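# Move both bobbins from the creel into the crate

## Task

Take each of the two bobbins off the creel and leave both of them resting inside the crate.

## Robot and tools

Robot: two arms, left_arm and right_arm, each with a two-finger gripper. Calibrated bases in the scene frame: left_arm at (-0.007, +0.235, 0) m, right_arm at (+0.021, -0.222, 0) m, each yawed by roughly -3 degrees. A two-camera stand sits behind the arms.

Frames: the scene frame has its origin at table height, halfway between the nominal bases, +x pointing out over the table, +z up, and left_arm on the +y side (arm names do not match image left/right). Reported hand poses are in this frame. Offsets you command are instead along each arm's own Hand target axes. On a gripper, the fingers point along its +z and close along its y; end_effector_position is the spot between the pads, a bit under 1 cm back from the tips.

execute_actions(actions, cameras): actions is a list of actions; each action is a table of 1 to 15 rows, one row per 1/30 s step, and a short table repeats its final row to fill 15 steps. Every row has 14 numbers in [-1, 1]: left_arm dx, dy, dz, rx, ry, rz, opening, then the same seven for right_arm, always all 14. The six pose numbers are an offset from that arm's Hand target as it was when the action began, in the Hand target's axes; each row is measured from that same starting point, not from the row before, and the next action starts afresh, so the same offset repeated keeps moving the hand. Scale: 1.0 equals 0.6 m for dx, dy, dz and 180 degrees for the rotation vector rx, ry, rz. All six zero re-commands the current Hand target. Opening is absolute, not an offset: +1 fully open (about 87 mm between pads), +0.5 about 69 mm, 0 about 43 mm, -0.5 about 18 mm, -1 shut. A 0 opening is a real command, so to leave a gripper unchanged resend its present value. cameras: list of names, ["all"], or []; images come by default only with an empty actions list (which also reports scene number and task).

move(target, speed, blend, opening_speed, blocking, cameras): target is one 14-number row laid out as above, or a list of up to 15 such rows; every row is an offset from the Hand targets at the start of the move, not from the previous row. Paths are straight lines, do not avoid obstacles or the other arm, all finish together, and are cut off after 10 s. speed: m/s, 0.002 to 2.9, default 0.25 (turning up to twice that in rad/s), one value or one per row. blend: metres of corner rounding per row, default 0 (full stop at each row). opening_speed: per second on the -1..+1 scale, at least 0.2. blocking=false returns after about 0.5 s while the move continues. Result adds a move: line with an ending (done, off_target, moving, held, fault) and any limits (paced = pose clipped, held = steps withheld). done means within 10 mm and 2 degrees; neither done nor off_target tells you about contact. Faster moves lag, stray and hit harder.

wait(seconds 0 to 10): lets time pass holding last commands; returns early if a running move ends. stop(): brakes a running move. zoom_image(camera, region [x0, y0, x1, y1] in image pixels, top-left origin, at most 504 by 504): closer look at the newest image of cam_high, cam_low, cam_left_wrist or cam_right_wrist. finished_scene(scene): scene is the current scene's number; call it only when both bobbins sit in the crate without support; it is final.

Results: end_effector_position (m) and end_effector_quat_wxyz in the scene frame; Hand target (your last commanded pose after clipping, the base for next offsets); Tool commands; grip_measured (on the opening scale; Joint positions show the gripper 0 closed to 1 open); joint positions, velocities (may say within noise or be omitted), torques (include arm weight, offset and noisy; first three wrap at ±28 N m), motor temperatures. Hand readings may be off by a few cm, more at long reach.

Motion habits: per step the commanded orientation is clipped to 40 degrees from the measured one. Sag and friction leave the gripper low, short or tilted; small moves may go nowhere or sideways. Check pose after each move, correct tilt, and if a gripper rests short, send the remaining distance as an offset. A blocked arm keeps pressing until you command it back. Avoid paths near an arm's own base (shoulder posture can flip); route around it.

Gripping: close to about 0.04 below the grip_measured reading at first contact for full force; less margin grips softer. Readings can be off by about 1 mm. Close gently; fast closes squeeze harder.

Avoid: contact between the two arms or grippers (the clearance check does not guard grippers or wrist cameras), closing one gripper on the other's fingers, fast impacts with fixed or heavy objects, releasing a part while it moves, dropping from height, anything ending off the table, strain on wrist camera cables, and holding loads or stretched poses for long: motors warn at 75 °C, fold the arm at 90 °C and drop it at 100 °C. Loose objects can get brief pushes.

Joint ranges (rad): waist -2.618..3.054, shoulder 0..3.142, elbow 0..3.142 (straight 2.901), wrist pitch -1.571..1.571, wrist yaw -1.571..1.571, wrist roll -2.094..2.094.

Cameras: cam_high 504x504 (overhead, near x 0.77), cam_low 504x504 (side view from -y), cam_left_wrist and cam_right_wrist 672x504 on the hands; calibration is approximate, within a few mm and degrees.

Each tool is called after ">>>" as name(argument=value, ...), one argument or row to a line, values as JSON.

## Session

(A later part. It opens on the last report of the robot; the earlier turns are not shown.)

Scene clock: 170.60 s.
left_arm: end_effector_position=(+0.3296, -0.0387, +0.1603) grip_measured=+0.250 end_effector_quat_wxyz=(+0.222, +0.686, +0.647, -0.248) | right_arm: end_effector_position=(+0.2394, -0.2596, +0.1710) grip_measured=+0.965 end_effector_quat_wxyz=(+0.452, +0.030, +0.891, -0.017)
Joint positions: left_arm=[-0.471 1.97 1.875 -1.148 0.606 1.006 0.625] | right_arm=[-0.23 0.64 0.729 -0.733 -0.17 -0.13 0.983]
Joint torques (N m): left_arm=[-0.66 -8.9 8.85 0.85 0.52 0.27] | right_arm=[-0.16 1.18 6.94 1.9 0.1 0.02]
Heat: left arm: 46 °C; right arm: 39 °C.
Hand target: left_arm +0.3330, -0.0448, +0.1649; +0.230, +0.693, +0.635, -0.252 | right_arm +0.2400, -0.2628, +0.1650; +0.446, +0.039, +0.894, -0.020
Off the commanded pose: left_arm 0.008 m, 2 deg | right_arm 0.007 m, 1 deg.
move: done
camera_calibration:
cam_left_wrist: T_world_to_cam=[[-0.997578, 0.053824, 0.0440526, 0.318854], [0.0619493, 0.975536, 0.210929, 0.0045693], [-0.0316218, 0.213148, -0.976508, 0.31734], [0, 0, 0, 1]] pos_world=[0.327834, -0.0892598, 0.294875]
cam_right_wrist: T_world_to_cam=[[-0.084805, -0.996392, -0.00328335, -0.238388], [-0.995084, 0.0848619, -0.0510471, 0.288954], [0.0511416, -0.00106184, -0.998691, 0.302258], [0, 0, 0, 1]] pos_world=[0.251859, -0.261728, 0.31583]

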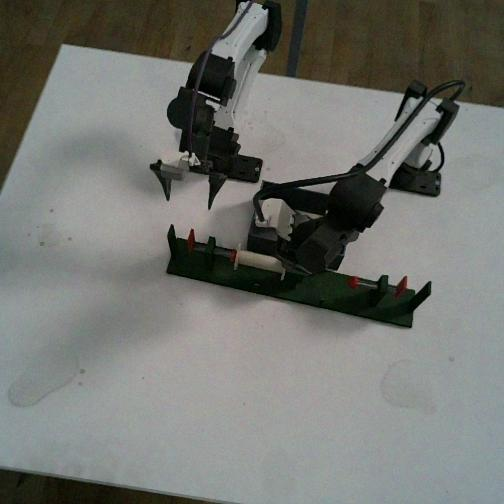

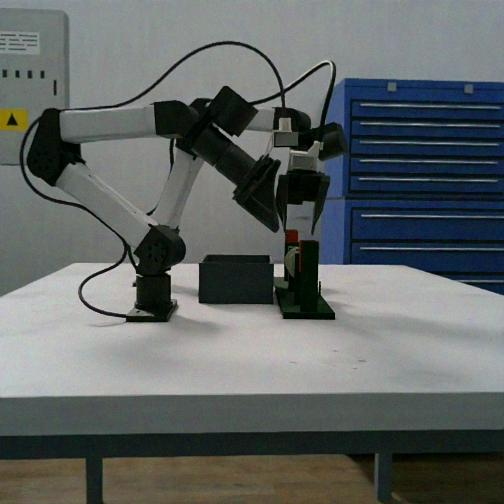

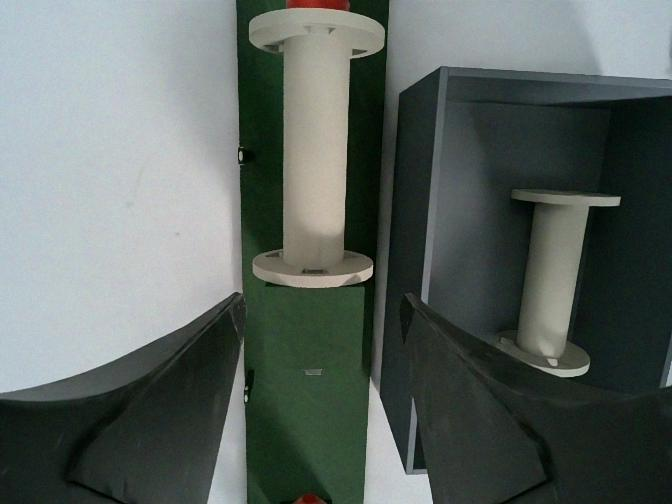

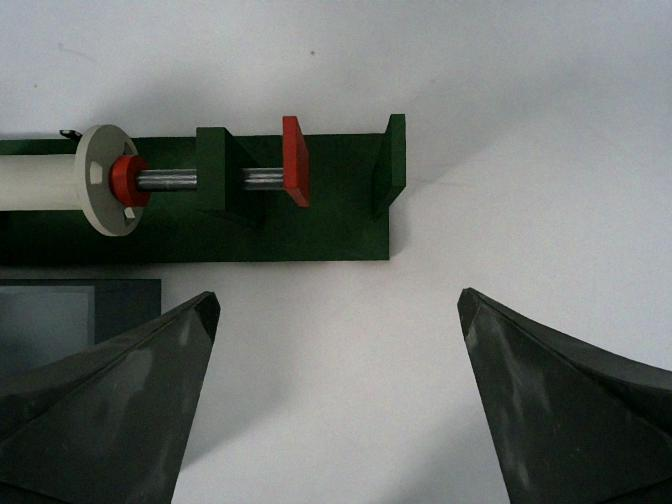

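>>> move(
  target=[0.0245,-0.0018,0.1075,0,0,0,0.25,0.0182,0.003,0.1452,0,0,0,1],
  speed=0.1,
  cameras=["cam_left_wrist","cam_right_wrist"],
)

Scene clock: 191.90 s.
left_arm: end_effector_position=(+0.3298, -0.0734, +0.1134) grip_measured=+0.250 end_effector_quat_wxyz=(+0.235, +0.695, +0.631, -0.252) | right_arm: end_effector_position=(+0.2981, -0.2657, +0.1054) grip_measured=+0.965 end_effector_quat_wxyz=(+0.439, +0.035, +0.898, -0.016)
Joint positions: left_arm=[-0.537 2.005 1.723 -0.901 0.604 0.96 0.625] | right_arm=[-0.16 0.92 0.554 -0.3 -0.107 -0.081 0.983]
Joint torques (N m): left_arm=[-0.8 -9.76 5.19 1.18 0.31 0.02] | right_arm=[0.9 -0.49 7.43 2.15 0.16 0.04]
Motor temperatures (°C): left_arm=[24 33 49 30 24 26 23] | right_arm=[21 26 38 32 22 25 25]
Heat: left arm: 49 °C; right arm: 38 °C.
Hand target: left_arm +0.3294, -0.0747, +0.1060; +0.230, +0.693, +0.635, -0.251 | right_arm +0.3030, -0.2664, +0.1039; +0.446, +0.039, +0.894, -0.019
Off the commanded pose: left_arm 0.008 m, 1 deg | right_arm 0.005 m, 1 deg.
move: done
camera_calibration:
cam_left_wrist: T_world_to_cam=[[-0.996284, 0.0840079, 0.0189805, 0.327586], [0.0860743, 0.978808, 0.185811, 0.0435234], [-0.00296869, 0.186754, -0.982402, 0.268263], [0, 0, 0, 1]] pos_world=[0.323419, -0.12022, 0.249237]
cam_right_wrist: T_world_to_cam=[[-0.094929, -0.995454, -0.00773079, -0.235905], [-0.995231, 0.095077, -0.0217939, 0.344196], [0.0224299, 0.00562505, -0.999733, 0.244223], [0, 0, 0, 1]] pos_world=[0.314683, -0.268932, 0.249835]
Images, in order (width x height): cam_left_wrist 672x504, cam_right_wrist 672x504.

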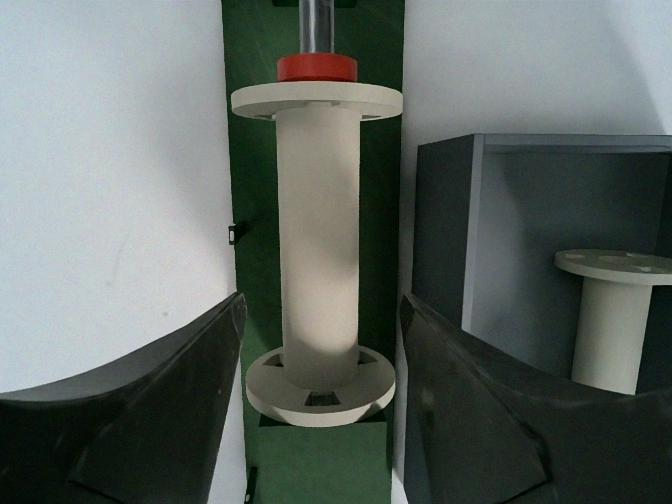

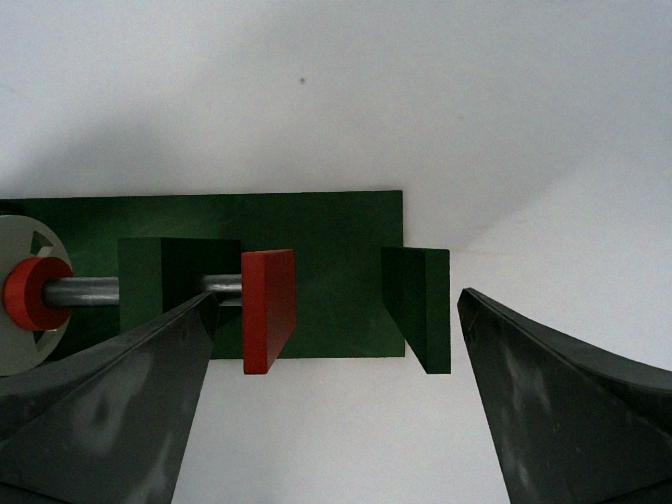

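>>> move(
  target=[0.0047,-0.0005,0.0513,0,0,0,0.2,-0.0132,-0.0052,0.0037,0,0,0,1],
  speed=0.06,
  cameras=["cam_left_wrist","cam_right_wrist"],
)

Scene clock: 200.23 s.
left_arm: end_effector_position=(+0.3282, -0.0912, +0.0888) grip_measured=+0.200 end_effector_quat_wxyz=(+0.235, +0.695, +0.631, -0.253) | right_arm: end_effector_position=(+0.2989, -0.2659, +0.1037) grip_measured=+0.965 end_effector_quat_wxyz=(+0.434, +0.035, +0.900, -0.015)
Joint positions: left_arm=[-0.574 2.042 1.677 -0.794 0.59 0.918 0.6] | right_arm=[-0.16 0.935 0.56 -0.301 -0.107 -0.082 0.983]
Joint torques (N m): left_arm=[-0.79 -9.94 5.18 1.24 0.27 -0.03] | right_arm=[-0.06 0.7 10.04 2.14 0.04 -0.05]
Heat: left arm: 48 °C; right arm: 38 °C.
Hand target: left_arm +0.3274, -0.0923, +0.0806; +0.230, +0.693, +0.635, -0.252 | right_arm +0.3092, -0.2701, +0.1089; +0.446, +0.039, +0.894, -0.020
Off the commanded pose: left_arm 0.008 m, 1 deg | right_arm 0.012 m, 2 deg.
move: off_target (right_arm)
camera_calibration:
cam_left_wrist: T_world_to_cam=[[-0.996268, 0.0842317, 0.0188479, 0.327992], [0.0862671, 0.978942, 0.185013, 0.0655957], [-0.00286709, 0.185948, -0.982555, 0.24727], [0, 0, 0, 1]] pos_world=[0.321818, -0.137821, 0.224638]
cam_right_wrist: T_world_to_cam=[[-0.0937863, -0.99556, -0.00804393, -0.236414], [-0.995517, 0.0938755, -0.0115375, 0.343712], [0.0122414, 0.00692581, -0.999901, 0.245797], [0, 0, 0, 1]] pos_world=[0.31699, -0.269333, 0.247837]
Images, in order (width x height): cam_left_wrist 672x504, cam_right_wrist 672x504.

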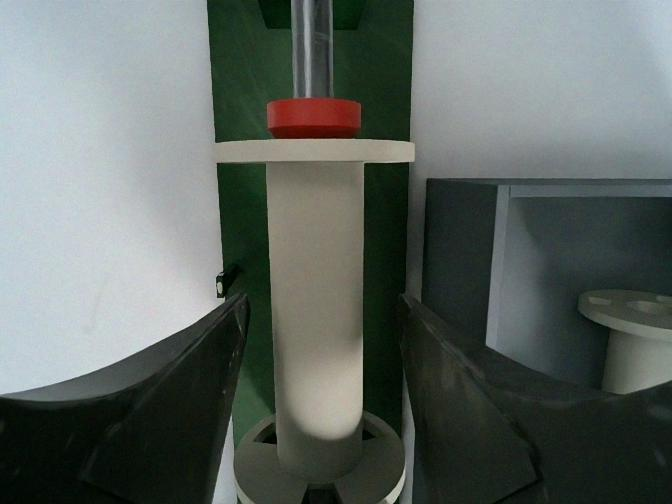

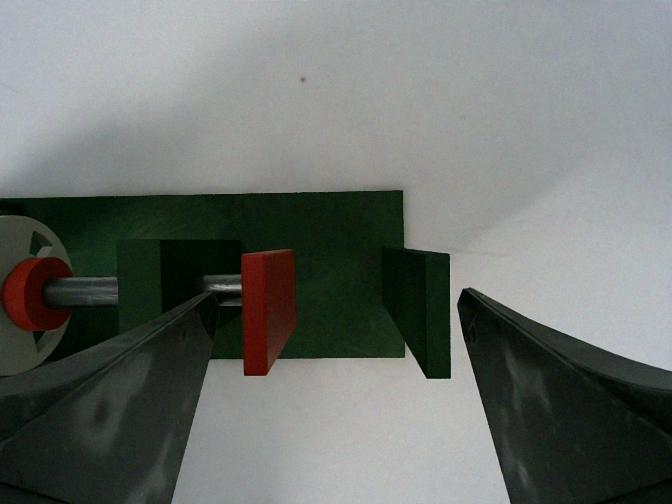

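>>> move(
  target=[
    [-0.0064,0.0033,-0.0077,0,0,0,0.15,-0.0218,0.0028,-0.0263,0,0,0,1],
    [-0.0064,0.0033,-0.0077,0,0,0,0.15,0.0062,0.0028,-0.0053,0,0,0,1],
  ],
  speed=0.05,
  opening_speed=0.35,
  cameras=["cam_left_wrist","cam_right_wrist"],
)

Scene clock: 213.10 s.
left_arm: end_effector_position=(+0.3273, -0.0903, +0.0883) grip_measured=+0.150 end_effector_quat_wxyz=(+0.233, +0.695, +0.632, -0.253) | right_arm: end_effector_position=(+0.3050, -0.2672, +0.1123) grip_measured=+0.965 end_effector_quat_wxyz=(+0.448, +0.034, +0.893, -0.018)
Joint positions: left_arm=[-0.574 2.042 1.677 -0.8 0.589 0.918 0.575] | right_arm=[-0.16 0.935 0.572 -0.283 -0.107 -0.082 0.983]
Joint torques (N m): left_arm=[-0.58 -9.58 7.69 1.01 0.29 0.02] | right_arm=[0.32 -1.2 7.39 1.92 0.09 0.03]
Heat: left arm: 47 °C; right arm: 40 °C.
Hand target: left_arm +0.3294, -0.0924, +0.0866; +0.230, +0.693, +0.635, -0.252 | right_arm +0.3045, -0.2680, +0.1077; +0.446, +0.039, +0.894, -0.020
Off the commanded pose: left_arm 0.003 m, 1 deg | right_arm 0.005 m, 1 deg.
move: done
camera_calibration:
cam_left_wrist: T_world_to_cam=[[-0.9962, 0.0838975, 0.0233876, 0.32659], [0.0868096, 0.978224, 0.188528, 0.0643759], [-0.00706124, 0.189842, -0.981789, 0.248325], [0, 0, 0, 1]] pos_world=[0.321514, -0.137517, 0.224028]
cam_right_wrist: T_world_to_cam=[[-0.0938694, -0.995576, -0.0041497, -0.237555], [-0.994662, 0.093961, -0.0426383, 0.353265], [0.0428395, 0.000125123, -0.999082, 0.243078], [0, 0, 0, 1]] pos_world=[0.318667, -0.269728, 0.256931]
Images, in order (width x height): cam_left_wrist 672x504, cam_right_wrist 672x504.

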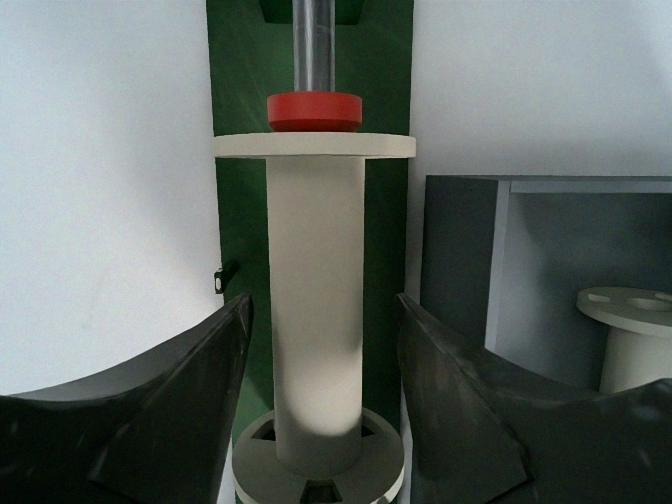

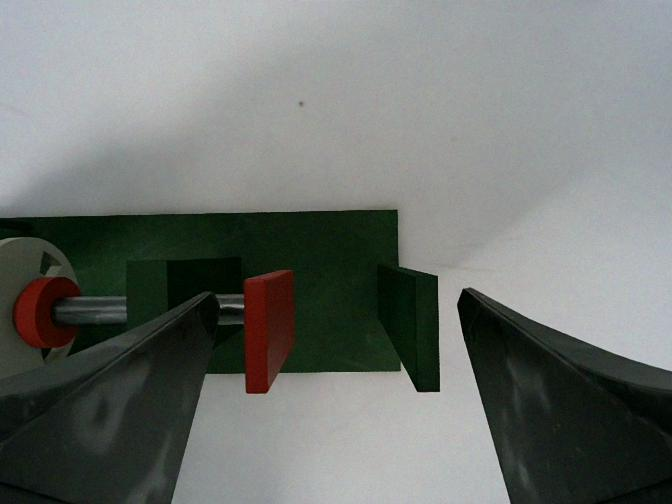

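>>> move(
  target=[0,0.007,0,0,0,0,0.1,0,-0.002,0,0,0,0,0.6],
  speed=0.05,
  opening_speed=0.35,
  cameras=["cam_left_wrist","cam_right_wrist"],
)

Scene clock: 217.67 s.
left_arm: end_effector_position=(+0.3266, -0.0899, +0.0832) grip_measured=+0.100 end_effector_quat_wxyz=(+0.224, +0.694, +0.635, -0.255) | right_arm: end_effector_position=(+0.3052, -0.2673, +0.1124) grip_measured=+0.600 end_effector_quat_wxyz=(+0.448, +0.034, +0.893, -0.018)
Joint positions: left_arm=[-0.574 2.058 1.685 -0.811 0.589 0.918 0.55] | right_arm=[-0.16 0.935 0.572 -0.282 -0.107 -0.082 0.8]
Joint torques (N m): left_arm=[-0.1 -9.77 8.9 0.98 0.31 0.07] | right_arm=[-0.09 -1.09 7.43 1.91 0.04 -0.04]
Heat: left arm: 47 °C; right arm: 39 °C.
Hand target: left_arm +0.3336, -0.0928, +0.0865; +0.230, +0.693, +0.635, -0.252 | right_arm +0.3044, -0.2692, +0.1077; +0.446, +0.039, +0.894, -0.020
Off the commanded pose: left_arm 0.008 m, 1 deg | right_arm 0.005 m, 1 deg.
move: done
camera_calibration:
cam_left_wrist: T_world_to_cam=[[-0.99572, 0.0835528, 0.0395011, 0.324461], [0.089756, 0.976119, 0.197827, 0.0630102], [-0.0220288, 0.200526, -0.979441, 0.248794], [0, 0, 0, 1]] pos_world=[0.322898, -0.138505, 0.218398]
cam_right_wrist: T_world_to_cam=[[-0.0938723, -0.995576, -0.0040175, -0.237587], [-0.994632, 0.0939582, -0.0433569, 0.353448], [0.0435425, -0.0000740796, -0.999052, 0.242992], [0, 0, 0, 1]] pos_world=[0.318667, -0.269728, 0.257131]
Images, in order (width x height): cam_left_wrist 672x504, cam_right_wrist 672x504.

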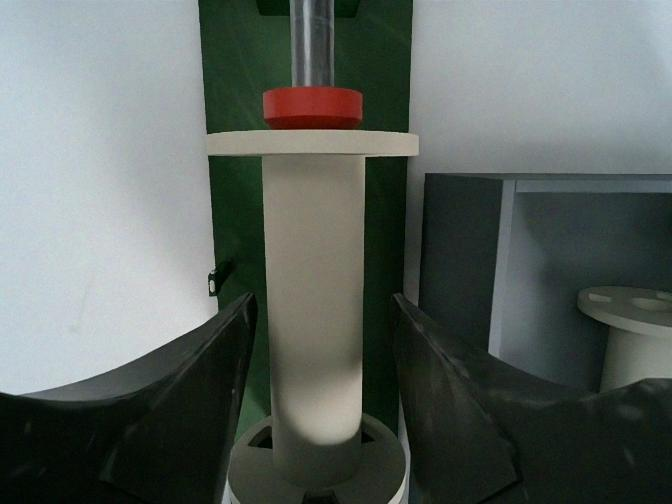

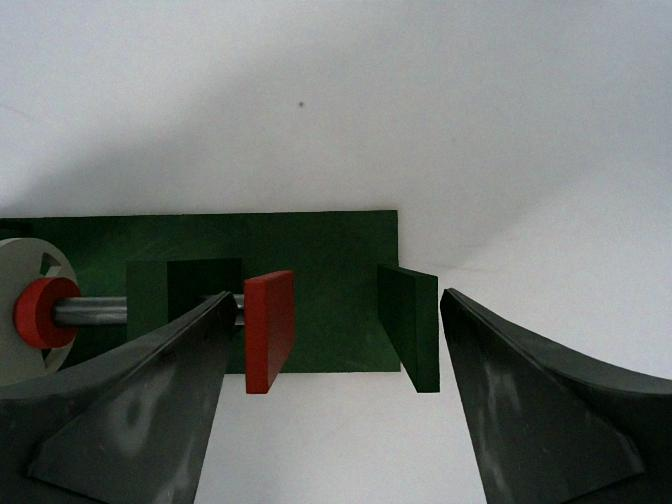

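>>> move(
  target=[-0.004,0.008,-0.005,0,0,0,0.05,0,0,0,0,0,0,0.6],
  speed=0.05,
  opening_speed=0.35,
  cameras=["cam_left_wrist"],
)

Scene clock: 224.17 s.
left_arm: end_effector_position=(+0.3296, -0.0920, +0.0871) grip_measured=+0.050 end_effector_quat_wxyz=(+0.223, +0.694, +0.636, -0.255) | right_arm: end_effector_position=(+0.3052, -0.2673, +0.1124) grip_measured=+0.600 end_effector_quat_wxyz=(+0.448, +0.034, +0.893, -0.018)
Joint positions: left_arm=[-0.574 2.073 1.724 -0.837 0.589 0.918 0.525] | right_arm=[-0.16 0.935 0.572 -0.282 -0.107 -0.082 0.8]
Joint torques (N m): left_arm=[0.44 -9.88 8.98 0.98 0.34 0.13] | right_arm=[-0.14 -1.16 7.43 1.89 0.04 -0.04]
Heat: left arm: 48 °C; right arm: 38 °C.
Hand target: left_arm +0.3384, -0.0931, +0.0905; +0.230, +0.693, +0.635, -0.252 | right_arm +0.3044, -0.2692, +0.1077; +0.446, +0.039, +0.894, -0.020
Off the commanded pose: left_arm 0.009 m, 1 deg | right_arm 0.005 m, 1 deg.
move: done
camera_calibration:
cam_left_wrist: T_world_to_cam=[[-0.995634, 0.0834849, 0.0417574, 0.327252], [0.0901746, 0.975817, 0.199123, 0.0638174], [-0.0241238, 0.202019, -0.979084, 0.253978], [0, 0, 0, 1]] pos_world=[0.326195, -0.140903, 0.222293]
Images, in order (width x height): cam_left_wrist 672x504.

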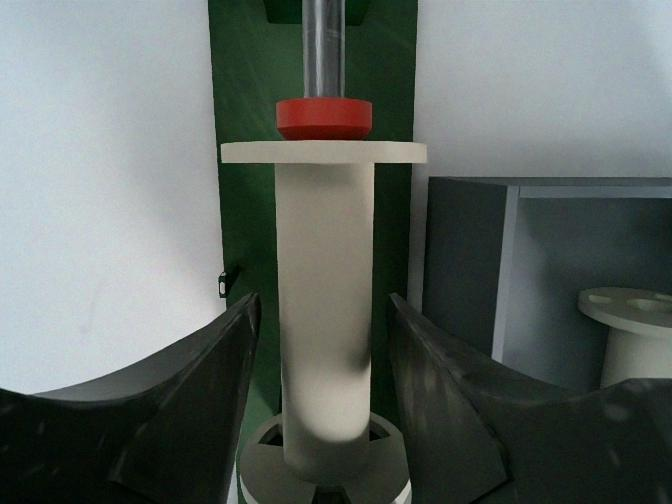

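>>> move(
  target=[0,-0.003,0,0,0,0,-0.36,0,0,0,0,0,0,0.5],
  speed=0.05,
  opening_speed=0.35,
  cameras=["cam_left_wrist","cam_right_wrist"],
)

Scene clock: 228.57 s.
left_arm: end_effector_position=(+0.3291, -0.0916, +0.0869) grip_measured=-0.263 end_effector_quat_wxyz=(+0.222, +0.694, +0.636, -0.255) | right_arm: end_effector_position=(+0.3052, -0.2673, +0.1124) grip_measured=+0.500 end_effector_quat_wxyz=(+0.448, +0.034, +0.893, -0.018)
Joint positions: left_arm=[-0.574 2.073 1.724 -0.84 0.589 0.918 0.369] | right_arm=[-0.16 0.935 0.572 -0.282 -0.107 -0.082 0.75]
Joint torques (N m): left_arm=[0.25 -10.47 8.17 1.04 0.33 0.11] | right_arm=[-0.16 -1.09 7.5 1.9 0.06 -0.03]
Motor temperatures (°C): left_arm=[24 38 48 29 24 26 23] | right_arm=[21 25 38 34 22 25 25]
Heat: left arm: 48 °C; right arm: 38 °C.
Hand target: left_arm +0.3366, -0.0930, +0.0905; +0.230, +0.693, +0.635, -0.252 | right_arm +0.3044, -0.2692, +0.1077; +0.446, +0.039, +0.894, -0.020
Off the commanded pose: left_arm 0.008 m, 1 deg | right_arm 0.005 m, 1 deg.
move: done
camera_calibration:
cam_left_wrist: T_world_to_cam=[[-0.995543, 0.0834133, 0.0440137, 0.326506], [0.0905957, 0.975513, 0.200417, 0.0632321], [-0.0262185, 0.203511, -0.978722, 0.254447], [0, 0, 0, 1]] pos_world=[0.325993, -0.140701, 0.221989]
cam_right_wrist: T_world_to_cam=[[-0.0938723, -0.995576, -0.0040175, -0.237587], [-0.994632, 0.0939582, -0.0433569, 0.353448], [0.0435425, -0.0000740796, -0.999052, 0.242992], [0, 0, 0, 1]] pos_world=[0.318667, -0.269728, 0.257131]
Images, in order (width x height): cam_left_wrist 672x504, cam_right_wrist 672x504.

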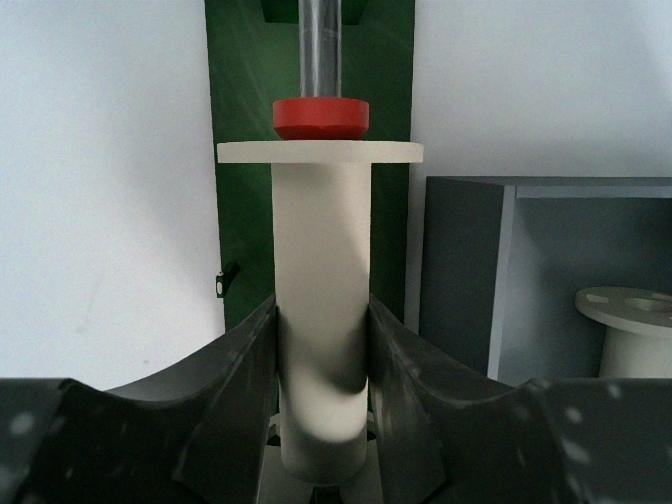

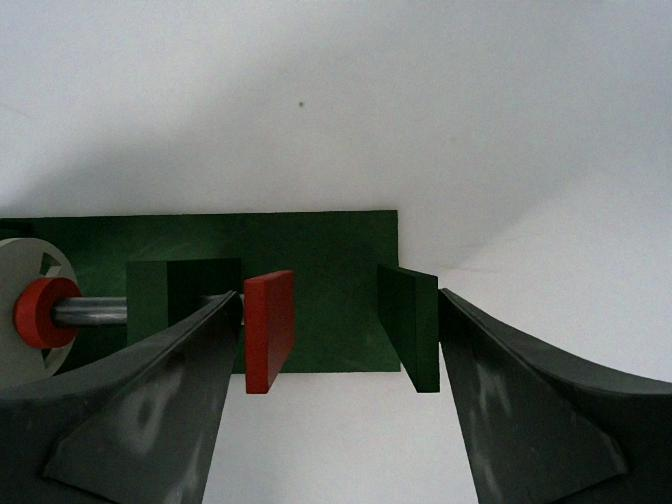

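>>> move(
  target=[0,0,0,0,0,0,-0.36,0,-0.047,0,0,0,0,-0.6],
  cameras=["cam_left_wrist","cam_right_wrist"],
  speed=0.0076,
  opening_speed=0.3,
)

Scene clock: 236.33 s.
left_arm: end_effector_position=(+0.3291, -0.0916, +0.0869) grip_measured=-0.263 end_effector_quat_wxyz=(+0.222, +0.694, +0.636, -0.255) | right_arm: end_effector_position=(+0.3023, -0.2894, +0.1115) grip_measured=-0.595 end_effector_quat_wxyz=(+0.453, +0.031, +0.891, -0.009)
Joint positions: left_arm=[-0.574 2.073 1.724 -0.84 0.589 0.918 0.369] | right_arm=[-0.309 0.953 0.572 -0.272 -0.247 -0.169 0.202]
Joint torques (N m): left_arm=[0.24 -10.47 8.16 1.04 0.33 0.11] | right_arm=[-0.77 0.01 9.14 1.8 0.13 -0.14]
Heat: left arm: 49 °C; right arm: 38 °C.
Hand target: left_arm +0.3366, -0.0930, +0.0905; +0.230, +0.693, +0.635, -0.251 | right_arm +0.3020, -0.2973, +0.1077; +0.446, +0.039, +0.894, -0.020
Off the commanded pose: left_arm 0.008 m, 1 deg | right_arm 0.009 m, 2 deg.
move: done
camera_calibration:
cam_left_wrist: T_world_to_cam=[[-0.995564, 0.0832193, 0.0439038, 0.32651], [0.0903917, 0.975466, 0.200738, 0.0632202], [-0.0261214, 0.203816, -0.978661, 0.254444], [0, 0, 0, 1]] pos_world=[0.325993, -0.140701, 0.221989]
cam_right_wrist: T_world_to_cam=[[-0.0793047, -0.996679, -0.0184902, -0.262905], [-0.995332, 0.0801936, -0.0536945, 0.350086], [0.054999, 0.0141457, -0.998386, 0.242688], [0, 0, 0, 1]] pos_world=[0.314254, -0.29354, 0.256233]
Images, in order (width x height): cam_left_wrist 672x504, cam_right_wrist 672x504.

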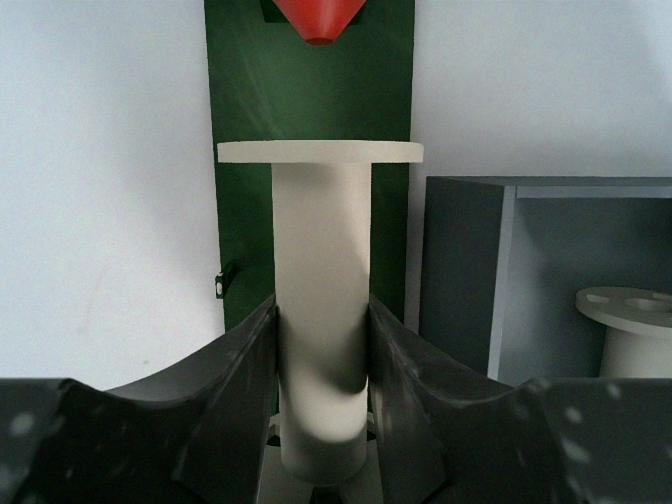

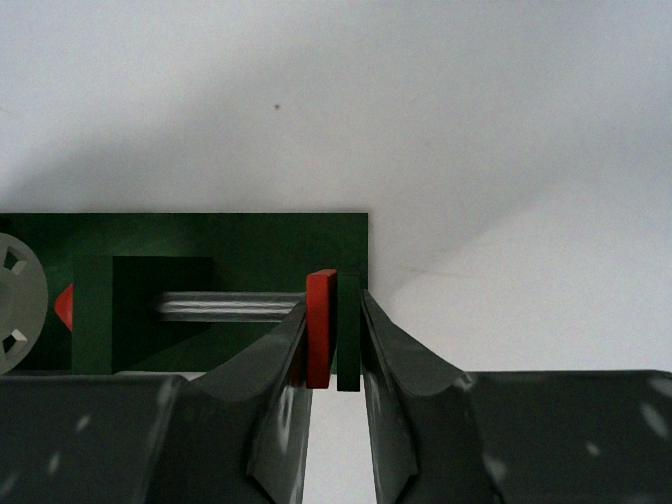

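>>> move(
  target=[-0.0352,-0.0102,0.0163,0,0,0,-0.36,0,0,0,0,0,0,-0.6],
  cameras=["cam_left_wrist"],
  speed=0.03,
)

Scene clock: 245.37 s.
left_arm: end_effector_position=(+0.3234, -0.1058, +0.0883) grip_measured=-0.263 end_effector_quat_wxyz=(+0.218, +0.694, +0.639, -0.248) | right_arm: end_effector_position=(+0.3023, -0.2895, +0.1115) grip_measured=-0.595 end_effector_quat_wxyz=(+0.453, +0.031, +0.891, -0.009)
Joint positions: left_arm=[-0.615 2.087 1.755 -0.84 0.558 0.875 0.369] | right_arm=[-0.309 0.953 0.572 -0.272 -0.247 -0.17 0.202]
Joint torques (N m): left_arm=[-0.72 -10.44 9.4 1.11 0.43 0] | right_arm=[-0.76 0.03 9.03 1.79 0.15 -0.14]
Heat: left arm: 49 °C; right arm: 38 °C.
Hand target: left_arm +0.3284, -0.1149, +0.0965; +0.230, +0.693, +0.635, -0.252 | right_arm +0.3020, -0.2974, +0.1077; +0.446, +0.039, +0.894, -0.020
Off the commanded pose: left_arm 0.013 m, 2 deg | right_arm 0.009 m, 2 deg.
move: off_target (left_arm)
camera_calibration:
cam_left_wrist: T_world_to_cam=[[-0.996076, 0.0780298, 0.0417518, 0.321716], [0.0852718, 0.97246, 0.21691, 0.0772629], [-0.0236766, 0.219619, -0.975298, 0.259265], [0, 0, 0, 1]] pos_world=[0.320004, -0.157178, 0.22267]
Images, in order (width x height): cam_left_wrist 672x504.

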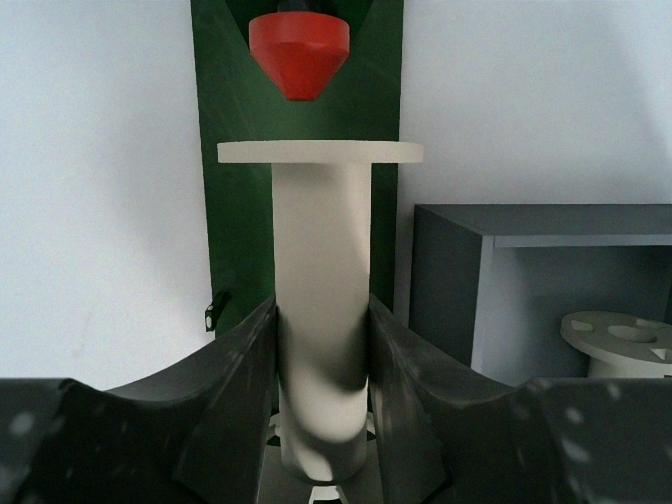

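>>> move(
  target=[
    [-0.006,0.0048,0.0052,0,0,0,-0.36,0,0,0,0,0,0,-0.6],
    [-0.0487,0.0048,-0.0458,0,0,0,-0.36,0,0,0,0,0,0,-0.6],
  ],
  cameras=["cam_left_wrist","cam_high"],
  speed=0.03,
)

Scene clock: 253.67 s.
left_arm: end_effector_position=(+0.3291, -0.1114, +0.1286) grip_measured=-0.263 end_effector_quat_wxyz=(+0.221, +0.693, +0.640, -0.248) | right_arm: end_effector_position=(+0.3023, -0.2895, +0.1115) grip_measured=-0.595 end_effector_quat_wxyz=(+0.453, +0.031, +0.891, -0.009)
Joint positions: left_arm=[-0.616 2.113 1.952 -1.002 0.558 0.868 0.369] | right_arm=[-0.309 0.953 0.572 -0.272 -0.247 -0.17 0.202]
Joint torques (N m): left_arm=[-1.11 -10.7 9.37 1.08 0.41 0] | right_arm=[-0.76 0.03 9.11 1.79 0.14 -0.15]
Heat: left arm: 49 °C; right arm: 38 °C.
Hand target: left_arm +0.3311, -0.1198, +0.1363; +0.230, +0.693, +0.635, -0.252 | right_arm +0.3020, -0.2974, +0.1077; +0.446, +0.039, +0.894, -0.020
Off the commanded pose: left_arm 0.012 m, 1 deg | right_arm 0.009 m, 2 deg.
move: off_target (left_arm)
camera_calibration:
cam_left_wrist: T_world_to_cam=[[-0.996503, 0.073776, 0.0392215, 0.326109], [0.0804592, 0.973871, 0.212373, 0.0757536], [-0.0225287, 0.214786, -0.976401, 0.299116], [0, 0, 0, 1]] pos_world=[0.325612, -0.162079, 0.263178]
Images, in order (width x height): cam_high 504x504, cam_left_wrist 672x504.

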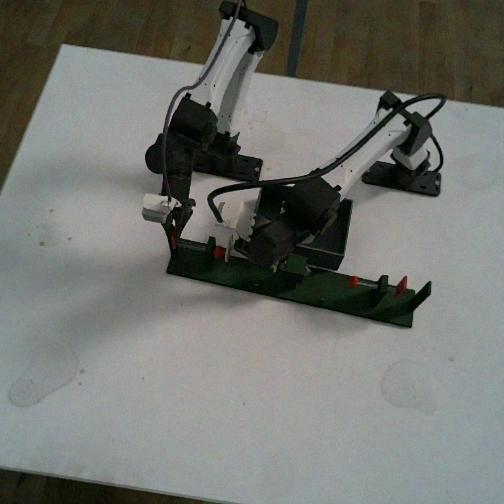

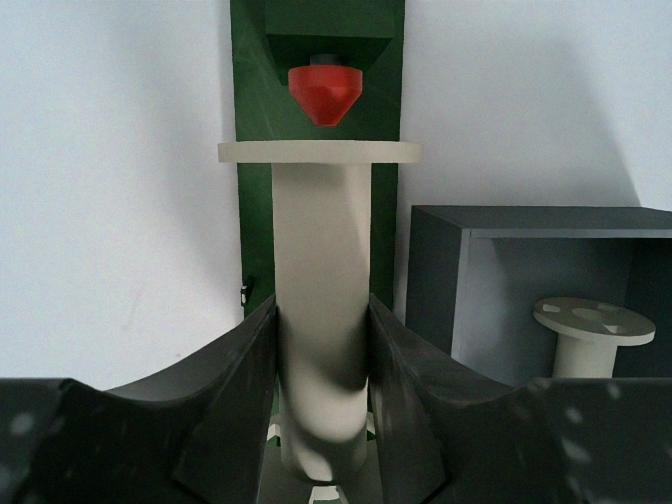

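>>> move(
  target=[
    [-0.0747,0,-0.0894,0,0,0,-0.36,0,0.049,0,0,0,0,0.55],
    [0.0317,-0.177,-0.1978,-0.0025,-0.005,0.004,-0.36,0,0.049,0,0,0,0,0.55],
  ],
  cameras=["all"],
  speed=[0.018,0.12],
  opening_speed=0.3,
)

Scene clock: 270.80 s.
left_arm: end_effector_position=(+0.2327, -0.0194, +0.2082) grip_measured=-0.263 end_effector_quat_wxyz=(+0.221, +0.690, +0.643, -0.249) | right_arm: end_effector_position=(+0.3061, -0.2692, +0.1109) grip_measured=+0.550 end_effector_quat_wxyz=(+0.447, +0.036, +0.894, -0.019)
Joint positions: left_arm=[-0.572 1.619 1.628 -1.197 0.575 0.907 0.369] | right_arm=[-0.167 0.945 0.572 -0.275 -0.109 -0.083 0.775]
Joint torques (N m): left_arm=[0.36 -9.33 5.14 1.24 0.56 0.26] | right_arm=[0.92 -2.1 7.47 1.84 0.13 0.04]
Motor temperatures (°C): left_arm=[24 44 51 29 24 26 23] | right_arm=[21 25 38 33 22 25 26]
Heat: left arm: 51 °C; right arm: 38 °C.
Hand target: left_arm +0.2332, -0.0203, +0.2153; +0.240, +0.694, +0.630, -0.253 | right_arm +0.3045, -0.2681, +0.1077; +0.446, +0.039, +0.894, -0.020
Off the commanded pose: left_arm 0.007 m, 3 deg | right_arm 0.004 m, 0 deg.
move: off_target (left_arm)
camera_calibration:
cam_left_wrist: T_world_to_cam=[[-0.996792, 0.0673764, 0.0431876, 0.219283], [0.0750142, 0.974636, 0.210851, -0.021435], [-0.0278858, 0.213414, -0.976564, 0.356072], [0, 0, 0, 1]] pos_world=[0.230116, -0.0698739, 0.342776]
cam_right_wrist: T_world_to_cam=[[-0.0988347, -0.995091, -0.0051494, -0.237643], [-0.994268, 0.0989625, -0.0404763, 0.355493], [0.0407871, 0.00111942, -0.999167, 0.242669], [0, 0, 0, 1]] pos_world=[0.32007, -0.271928, 0.255632]

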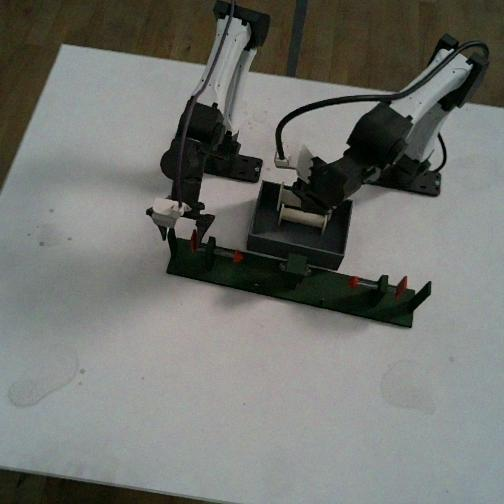

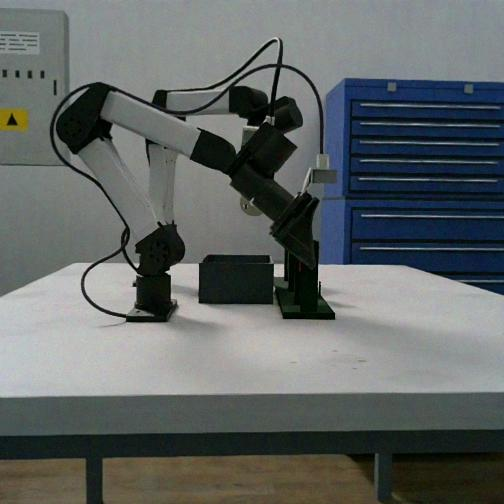

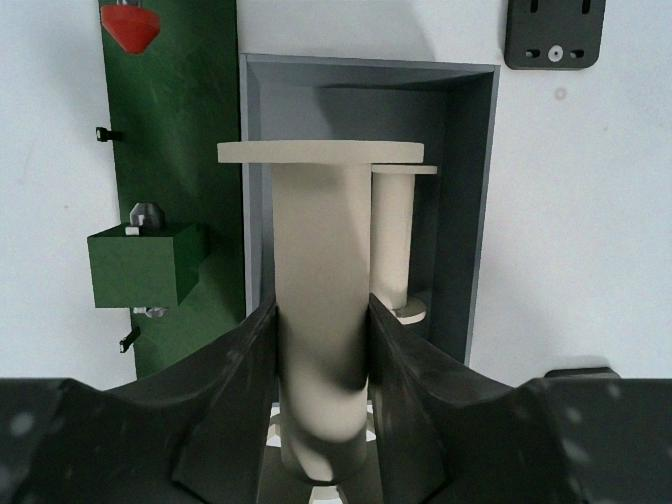

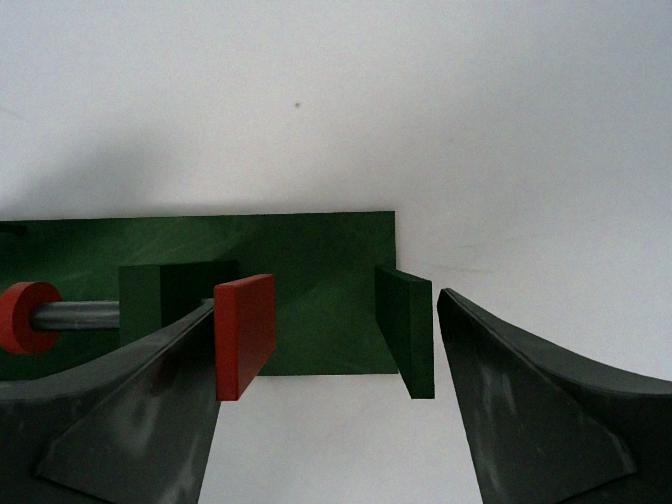

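>>> move(
  target=[0.1198,-0.0072,0.1387,0,0,0,-0.36,0,0,0,0,0,0,0.9],
  cameras=["cam_left_wrist","cam_low"],
  speed=0.1,
  opening_speed=0.25,
)

>>> zoom_image(
  camera="cam_low",
  region=[190, 170, 330, 310],
)

Scene clock: 288.93 s.
left_arm: end_effector_position=(+0.2292, -0.0171, +0.0987) grip_measured=-0.263 end_effector_quat_wxyz=(+0.221, +0.690, +0.642, -0.250) | right_arm: end_effector_position=(+0.3061, -0.2692, +0.1109) grip_measured=+0.899 end_effector_quat_wxyz=(+0.447, +0.036, +0.894, -0.019)
Joint positions: left_arm=[-0.572 1.59 1.16 -0.757 0.577 0.908 0.369] | right_arm=[-0.167 0.945 0.572 -0.275 -0.109 -0.083 0.95]
Joint torques (N m): left_arm=[-0.06 -9.03 5.22 1.24 0.53 0.22] | right_arm=[0.94 -2.02 7.51 1.84 0.12 0.02]
Heat: left arm: 49 °C; right arm: 37 °C.
Hand target: left_arm +0.2304, -0.0199, +0.1052; +0.240, +0.694, +0.630, -0.253 | right_arm +0.3045, -0.2681, +0.1077; +0.446, +0.039, +0.894, -0.020
Off the commanded pose: left_arm 0.007 m, 3 deg | right_arm 0.004 m, 0 deg.
move: off_target (left_arm)
camera_calibration:
cam_left_wrist: T_world_to_cam=[[-0.996717, 0.0688832, 0.0425551, 0.220388], [0.0763084, 0.974877, 0.209263, -0.000332979], [-0.0270713, 0.211824, -0.976933, 0.248418], [0, 0, 0, 1]] pos_world=[0.226415, -0.0674772, 0.233379]
Images, in order (width x height): cam_low 504x504, cam_left_wrist 672x504.

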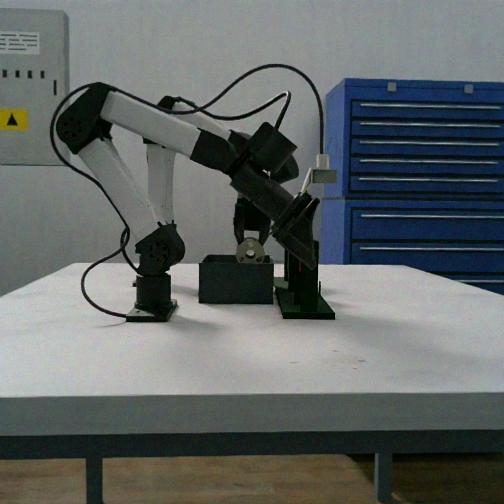

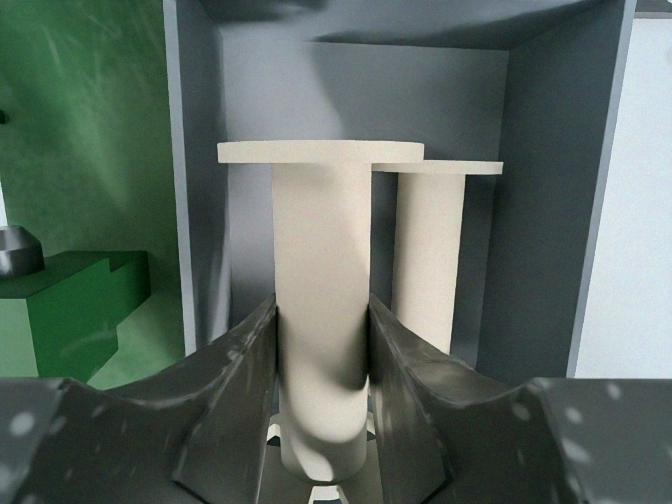

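Scaled by 3.600.

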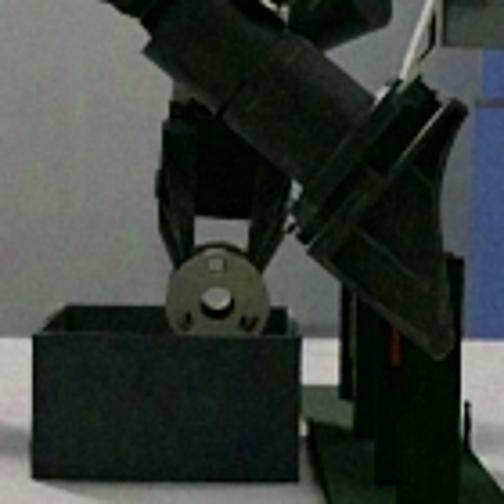

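>>> move(
  target=[0.0463,0.0012,0.0637,0,0,0,-0.36,0,0,0,0,0,0,0.9],
  cameras=["cam_left_wrist","cam_low"],
  speed=0.05,
)

>>> zoom_image(
  camera="cam_low",
  region=[190, 170, 330, 310],
)

Scene clock: 297.27 s.
left_arm: end_effector_position=(+0.2327, -0.0197, +0.0605) grip_measured=-0.263 end_effector_quat_wxyz=(+0.236, +0.691, +0.637, -0.247) | right_arm: end_effector_position=(+0.3061, -0.2692, +0.1109) grip_measured=+0.899 end_effector_quat_wxyz=(+0.447, +0.036, +0.894, -0.019)
Joint positions: left_arm=[-0.572 1.621 1.026 -0.559 0.577 0.908 0.369] | right_arm=[-0.167 0.945 0.572 -0.275 -0.109 -0.083 0.95]
Joint torques (N m): left_arm=[-0.91 -6.38 5.11 1.35 0.49 0.12] | right_arm=[0.9 -2.03 7.38 1.83 0.12 0.04]
Heat: left arm: 48 °C; right arm: 37 °C.
Hand target: left_arm +0.2314, -0.0240, +0.0581; +0.240, +0.694, +0.630, -0.253 | right_arm +0.3045, -0.2681, +0.1077; +0.446, +0.039, +0.894, -0.020
Off the commanded pose: left_arm 0.005 m, 1 deg | right_arm 0.004 m, 0 deg.
move: done
camera_calibration:
cam_left_wrist: T_world_to_cam=[[-0.997471, 0.0694189, 0.0152511, 0.227568], [0.0710581, 0.978626, 0.19298, 0.0121534], [-0.00152869, 0.193576, -0.981084, 0.205637], [0, 0, 0, 1]] pos_world=[0.226444, -0.0674976, 0.195932]
Images, in order (width x height): cam_low 504x504, cam_left_wrist 672x504.

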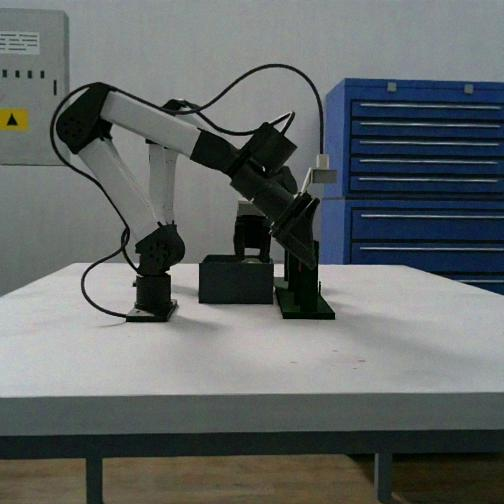

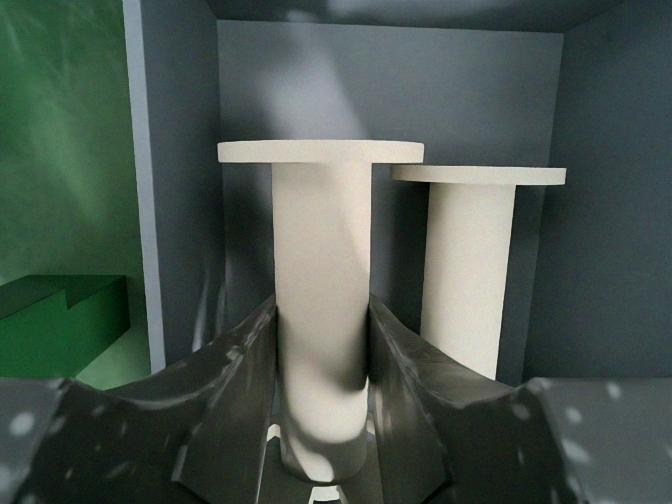

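Scaled by 3.600.

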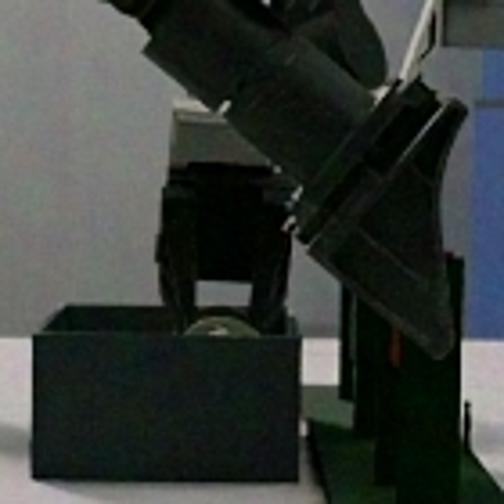

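>>> move(
  target=[0.0125,-0.007,0.0155,0,0,0,-0.36,0,0,0,0,0,0,0.9],
  cameras=["cam_left_wrist","cam_low"],
  speed=0.03,
)

>>> zoom_image(
  camera="cam_low",
  region=[190, 210, 290, 310],
)

Scene clock: 306.33 s.
left_arm: end_effector_position=(+0.2290, -0.0200, +0.0488) grip_measured=-0.263 end_effector_quat_wxyz=(+0.237, +0.694, +0.633, -0.247) | right_arm: end_effector_position=(+0.3061, -0.2692, +0.1109) grip_measured=+0.899 end_effector_quat_wxyz=(+0.447, +0.036, +0.894, -0.019)
Joint positions: left_arm=[-0.58 1.626 0.979 -0.503 0.577 0.908 0.369] | right_arm=[-0.167 0.945 0.572 -0.275 -0.109 -0.083 0.95]
Joint torques (N m): left_arm=[-0.96 -6.28 5.01 1.35 0.46 0.03] | right_arm=[0.87 -2.02 7.43 1.84 0.11 0.04]
Heat: left arm: 47 °C; right arm: 37 °C.
Hand target: left_arm +0.2273, -0.0240, +0.0462; +0.240, +0.694, +0.630, -0.253 | right_arm +0.3045, -0.2681, +0.1077; +0.446, +0.039, +0.894, -0.020
Off the commanded pose: left_arm 0.005 m, 1 deg | right_arm 0.004 m, 0 deg.
move: done
camera_calibration:
cam_left_wrist: T_world_to_cam=[[-0.996992, 0.0767142, 0.0110087, 0.224312], [0.0774049, 0.978635, 0.19048, 0.0136837], [0.00383907, 0.190759, -0.981629, 0.19296], [0, 0, 0, 1]] pos_world=[0.221838, -0.0674083, 0.18434]
Images, in order (width x height): cam_low 504x504, cam_left_wrist 672x504.

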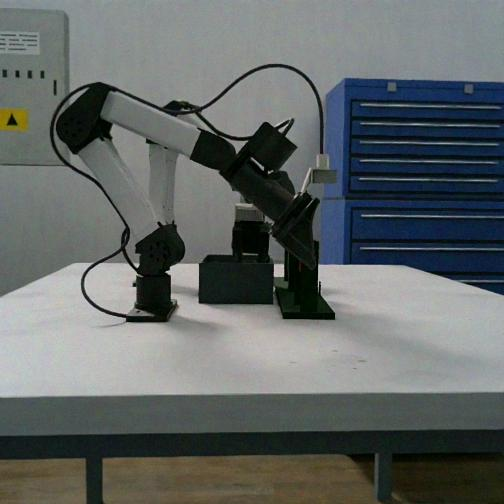

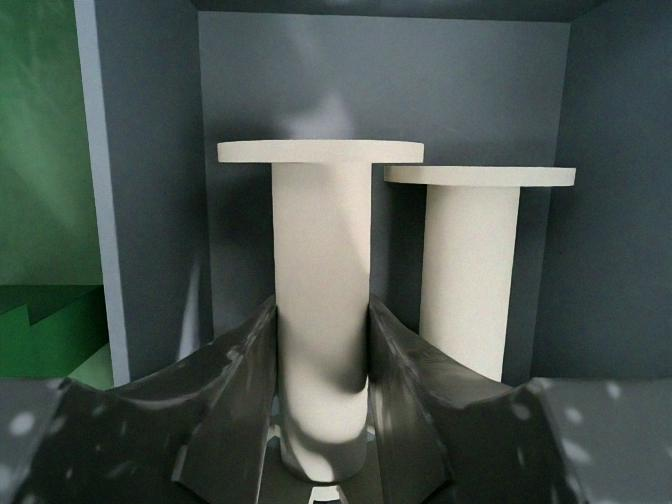

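Scaled by 5.040.

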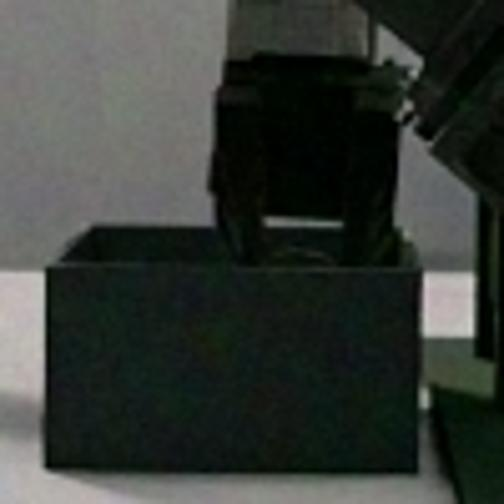

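>>> move(
  target=[0.0087,0,0.0101,0,0,0,-0.36,0,0,0,0,0,0,0.9],
  speed=0.03,
)

>>> move(
  target=[0.0055,0,0.0063,0,0,0,-0.36,0,0,0,0,0,0,0.9],
  speed=0.02,
  cameras=["cam_left_wrist"],
)

Scene clock: 311.13 s.
left_arm: end_effector_position=(+0.2292, -0.0202, +0.0410) grip_measured=-0.263 end_effector_quat_wxyz=(+0.238, +0.694, +0.633, -0.247) | right_arm: end_effector_position=(+0.3061, -0.2692, +0.1109) grip_measured=+0.899 end_effector_quat_wxyz=(+0.447, +0.036, +0.894, -0.019)
Joint positions: left_arm=[-0.58 1.64 0.96 -0.47 0.577 0.908 0.369] | right_arm=[-0.167 0.945 0.572 -0.275 -0.109 -0.083 0.95]
Joint torques (N m): left_arm=[-0.95 -6.3 4.9 1.32 0.45 0.03] | right_arm=[0.92 -2.09 7.46 1.85 0.11 0.02]
Heat: left arm: 47 °C; right arm: 37 °C.
Hand target: left_arm +0.2274, -0.0240, +0.0382; +0.240, +0.694, +0.630, -0.253 | right_arm +0.3045, -0.2681, +0.1077; +0.446, +0.039, +0.894, -0.020
Off the commanded pose: left_arm 0.005 m, 1 deg | right_arm 0.004 m, 0 deg.
move: done

Scene clock: 311.83 s.
left_arm: end_effector_position=(+0.2292, -0.0202, +0.0372) grip_measured=-0.263 end_effector_quat_wxyz=(+0.237, +0.694, +0.633, -0.247) | right_arm: end_effector_position=(+0.3061, -0.2692, +0.1109) grip_measured=+0.899 end_effector_quat_wxyz=(+0.447, +0.036, +0.894, -0.019)
Joint positions: left_arm=[-0.58 1.647 0.951 -0.454 0.577 0.908 0.369] | right_arm=[-0.167 0.945 0.572 -0.275 -0.109 -0.083 0.95]
Joint torques (N m): left_arm=[-0.92 -6.08 4.63 1.42 0.46 0.04] | right_arm=[0.87 -2.03 7.45 1.84 0.13 0.02]
Heat: left arm: 47 °C; right arm: 37 °C.
Hand target: left_arm +0.2275, -0.0240, +0.0331; +0.240, +0.694, +0.630, -0.253 | right_arm +0.3045, -0.2681, +0.1077; +0.446, +0.039, +0.894, -0.020
Off the commanded pose: left_arm 0.006 m, 1 deg | right_arm 0.004 m, 0 deg.
move: done
camera_calibration:
cam_left_wrist: T_world_to_cam=[[-0.997016, 0.0764184, 0.0109381, 0.224752], [0.0771018, 0.978696, 0.190287, 0.0161704], [0.00383639, 0.190563, -0.981668, 0.181605], [0, 0, 0, 1]] pos_world=[0.222138, -0.0676082, 0.17274]
Images, in order (width x height): cam_left_wrist 672x504.

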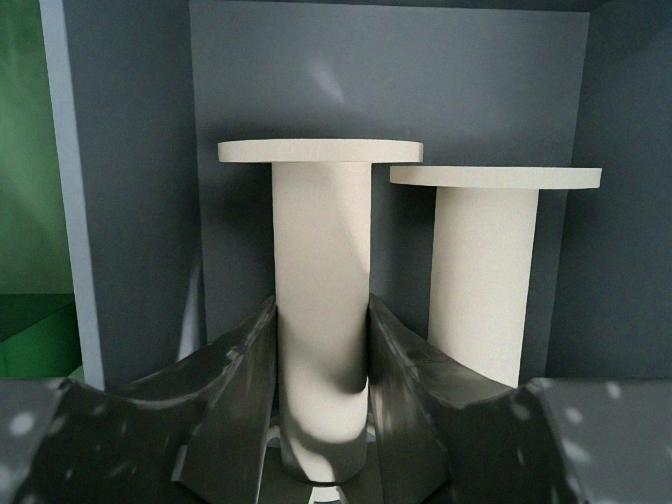

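>>> move(
  target=[0.0035,0,0.004,0,0,0,-0.36,0,0,0,0,0,0,0.9],
  speed=0.02,
)

Scene clock: 314.27 s.
left_arm: end_effector_position=(+0.2294, -0.0208, +0.0369) grip_measured=-0.263 end_effector_quat_wxyz=(+0.239, +0.694, +0.632, -0.248) | right_arm: end_effector_position=(+0.3061, -0.2692, +0.1109) grip_measured=+0.899 end_effector_quat_wxyz=(+0.447, +0.036, +0.894, -0.019)
Joint positions: left_arm=[-0.58 1.647 0.948 -0.447 0.579 0.907 0.369] | right_arm=[-0.167 0.945 0.572 -0.275 -0.109 -0.083 0.95]
Joint torques (N m): left_arm=[-0.9 -5.52 4.23 1.5 0.42 0.04] | right_arm=[0.96 -2.09 7.46 1.83 0.11 0.02]
Motor temperatures (°C): left_arm=[24 39 46 29 24 26 24] | right_arm=[21 25 37 34 22 25 25]
Heat: left arm: 46 °C; right arm: 37 °C.
Hand target: left_arm +0.2275, -0.0240, +0.0299; +0.240, +0.694, +0.630, -0.253 | right_arm +0.3045, -0.2681, +0.1077; +0.446, +0.039, +0.894, -0.020
Off the commanded pose: left_arm 0.008 m, 1 deg | right_arm 0.004 m, 0 deg.
move: done


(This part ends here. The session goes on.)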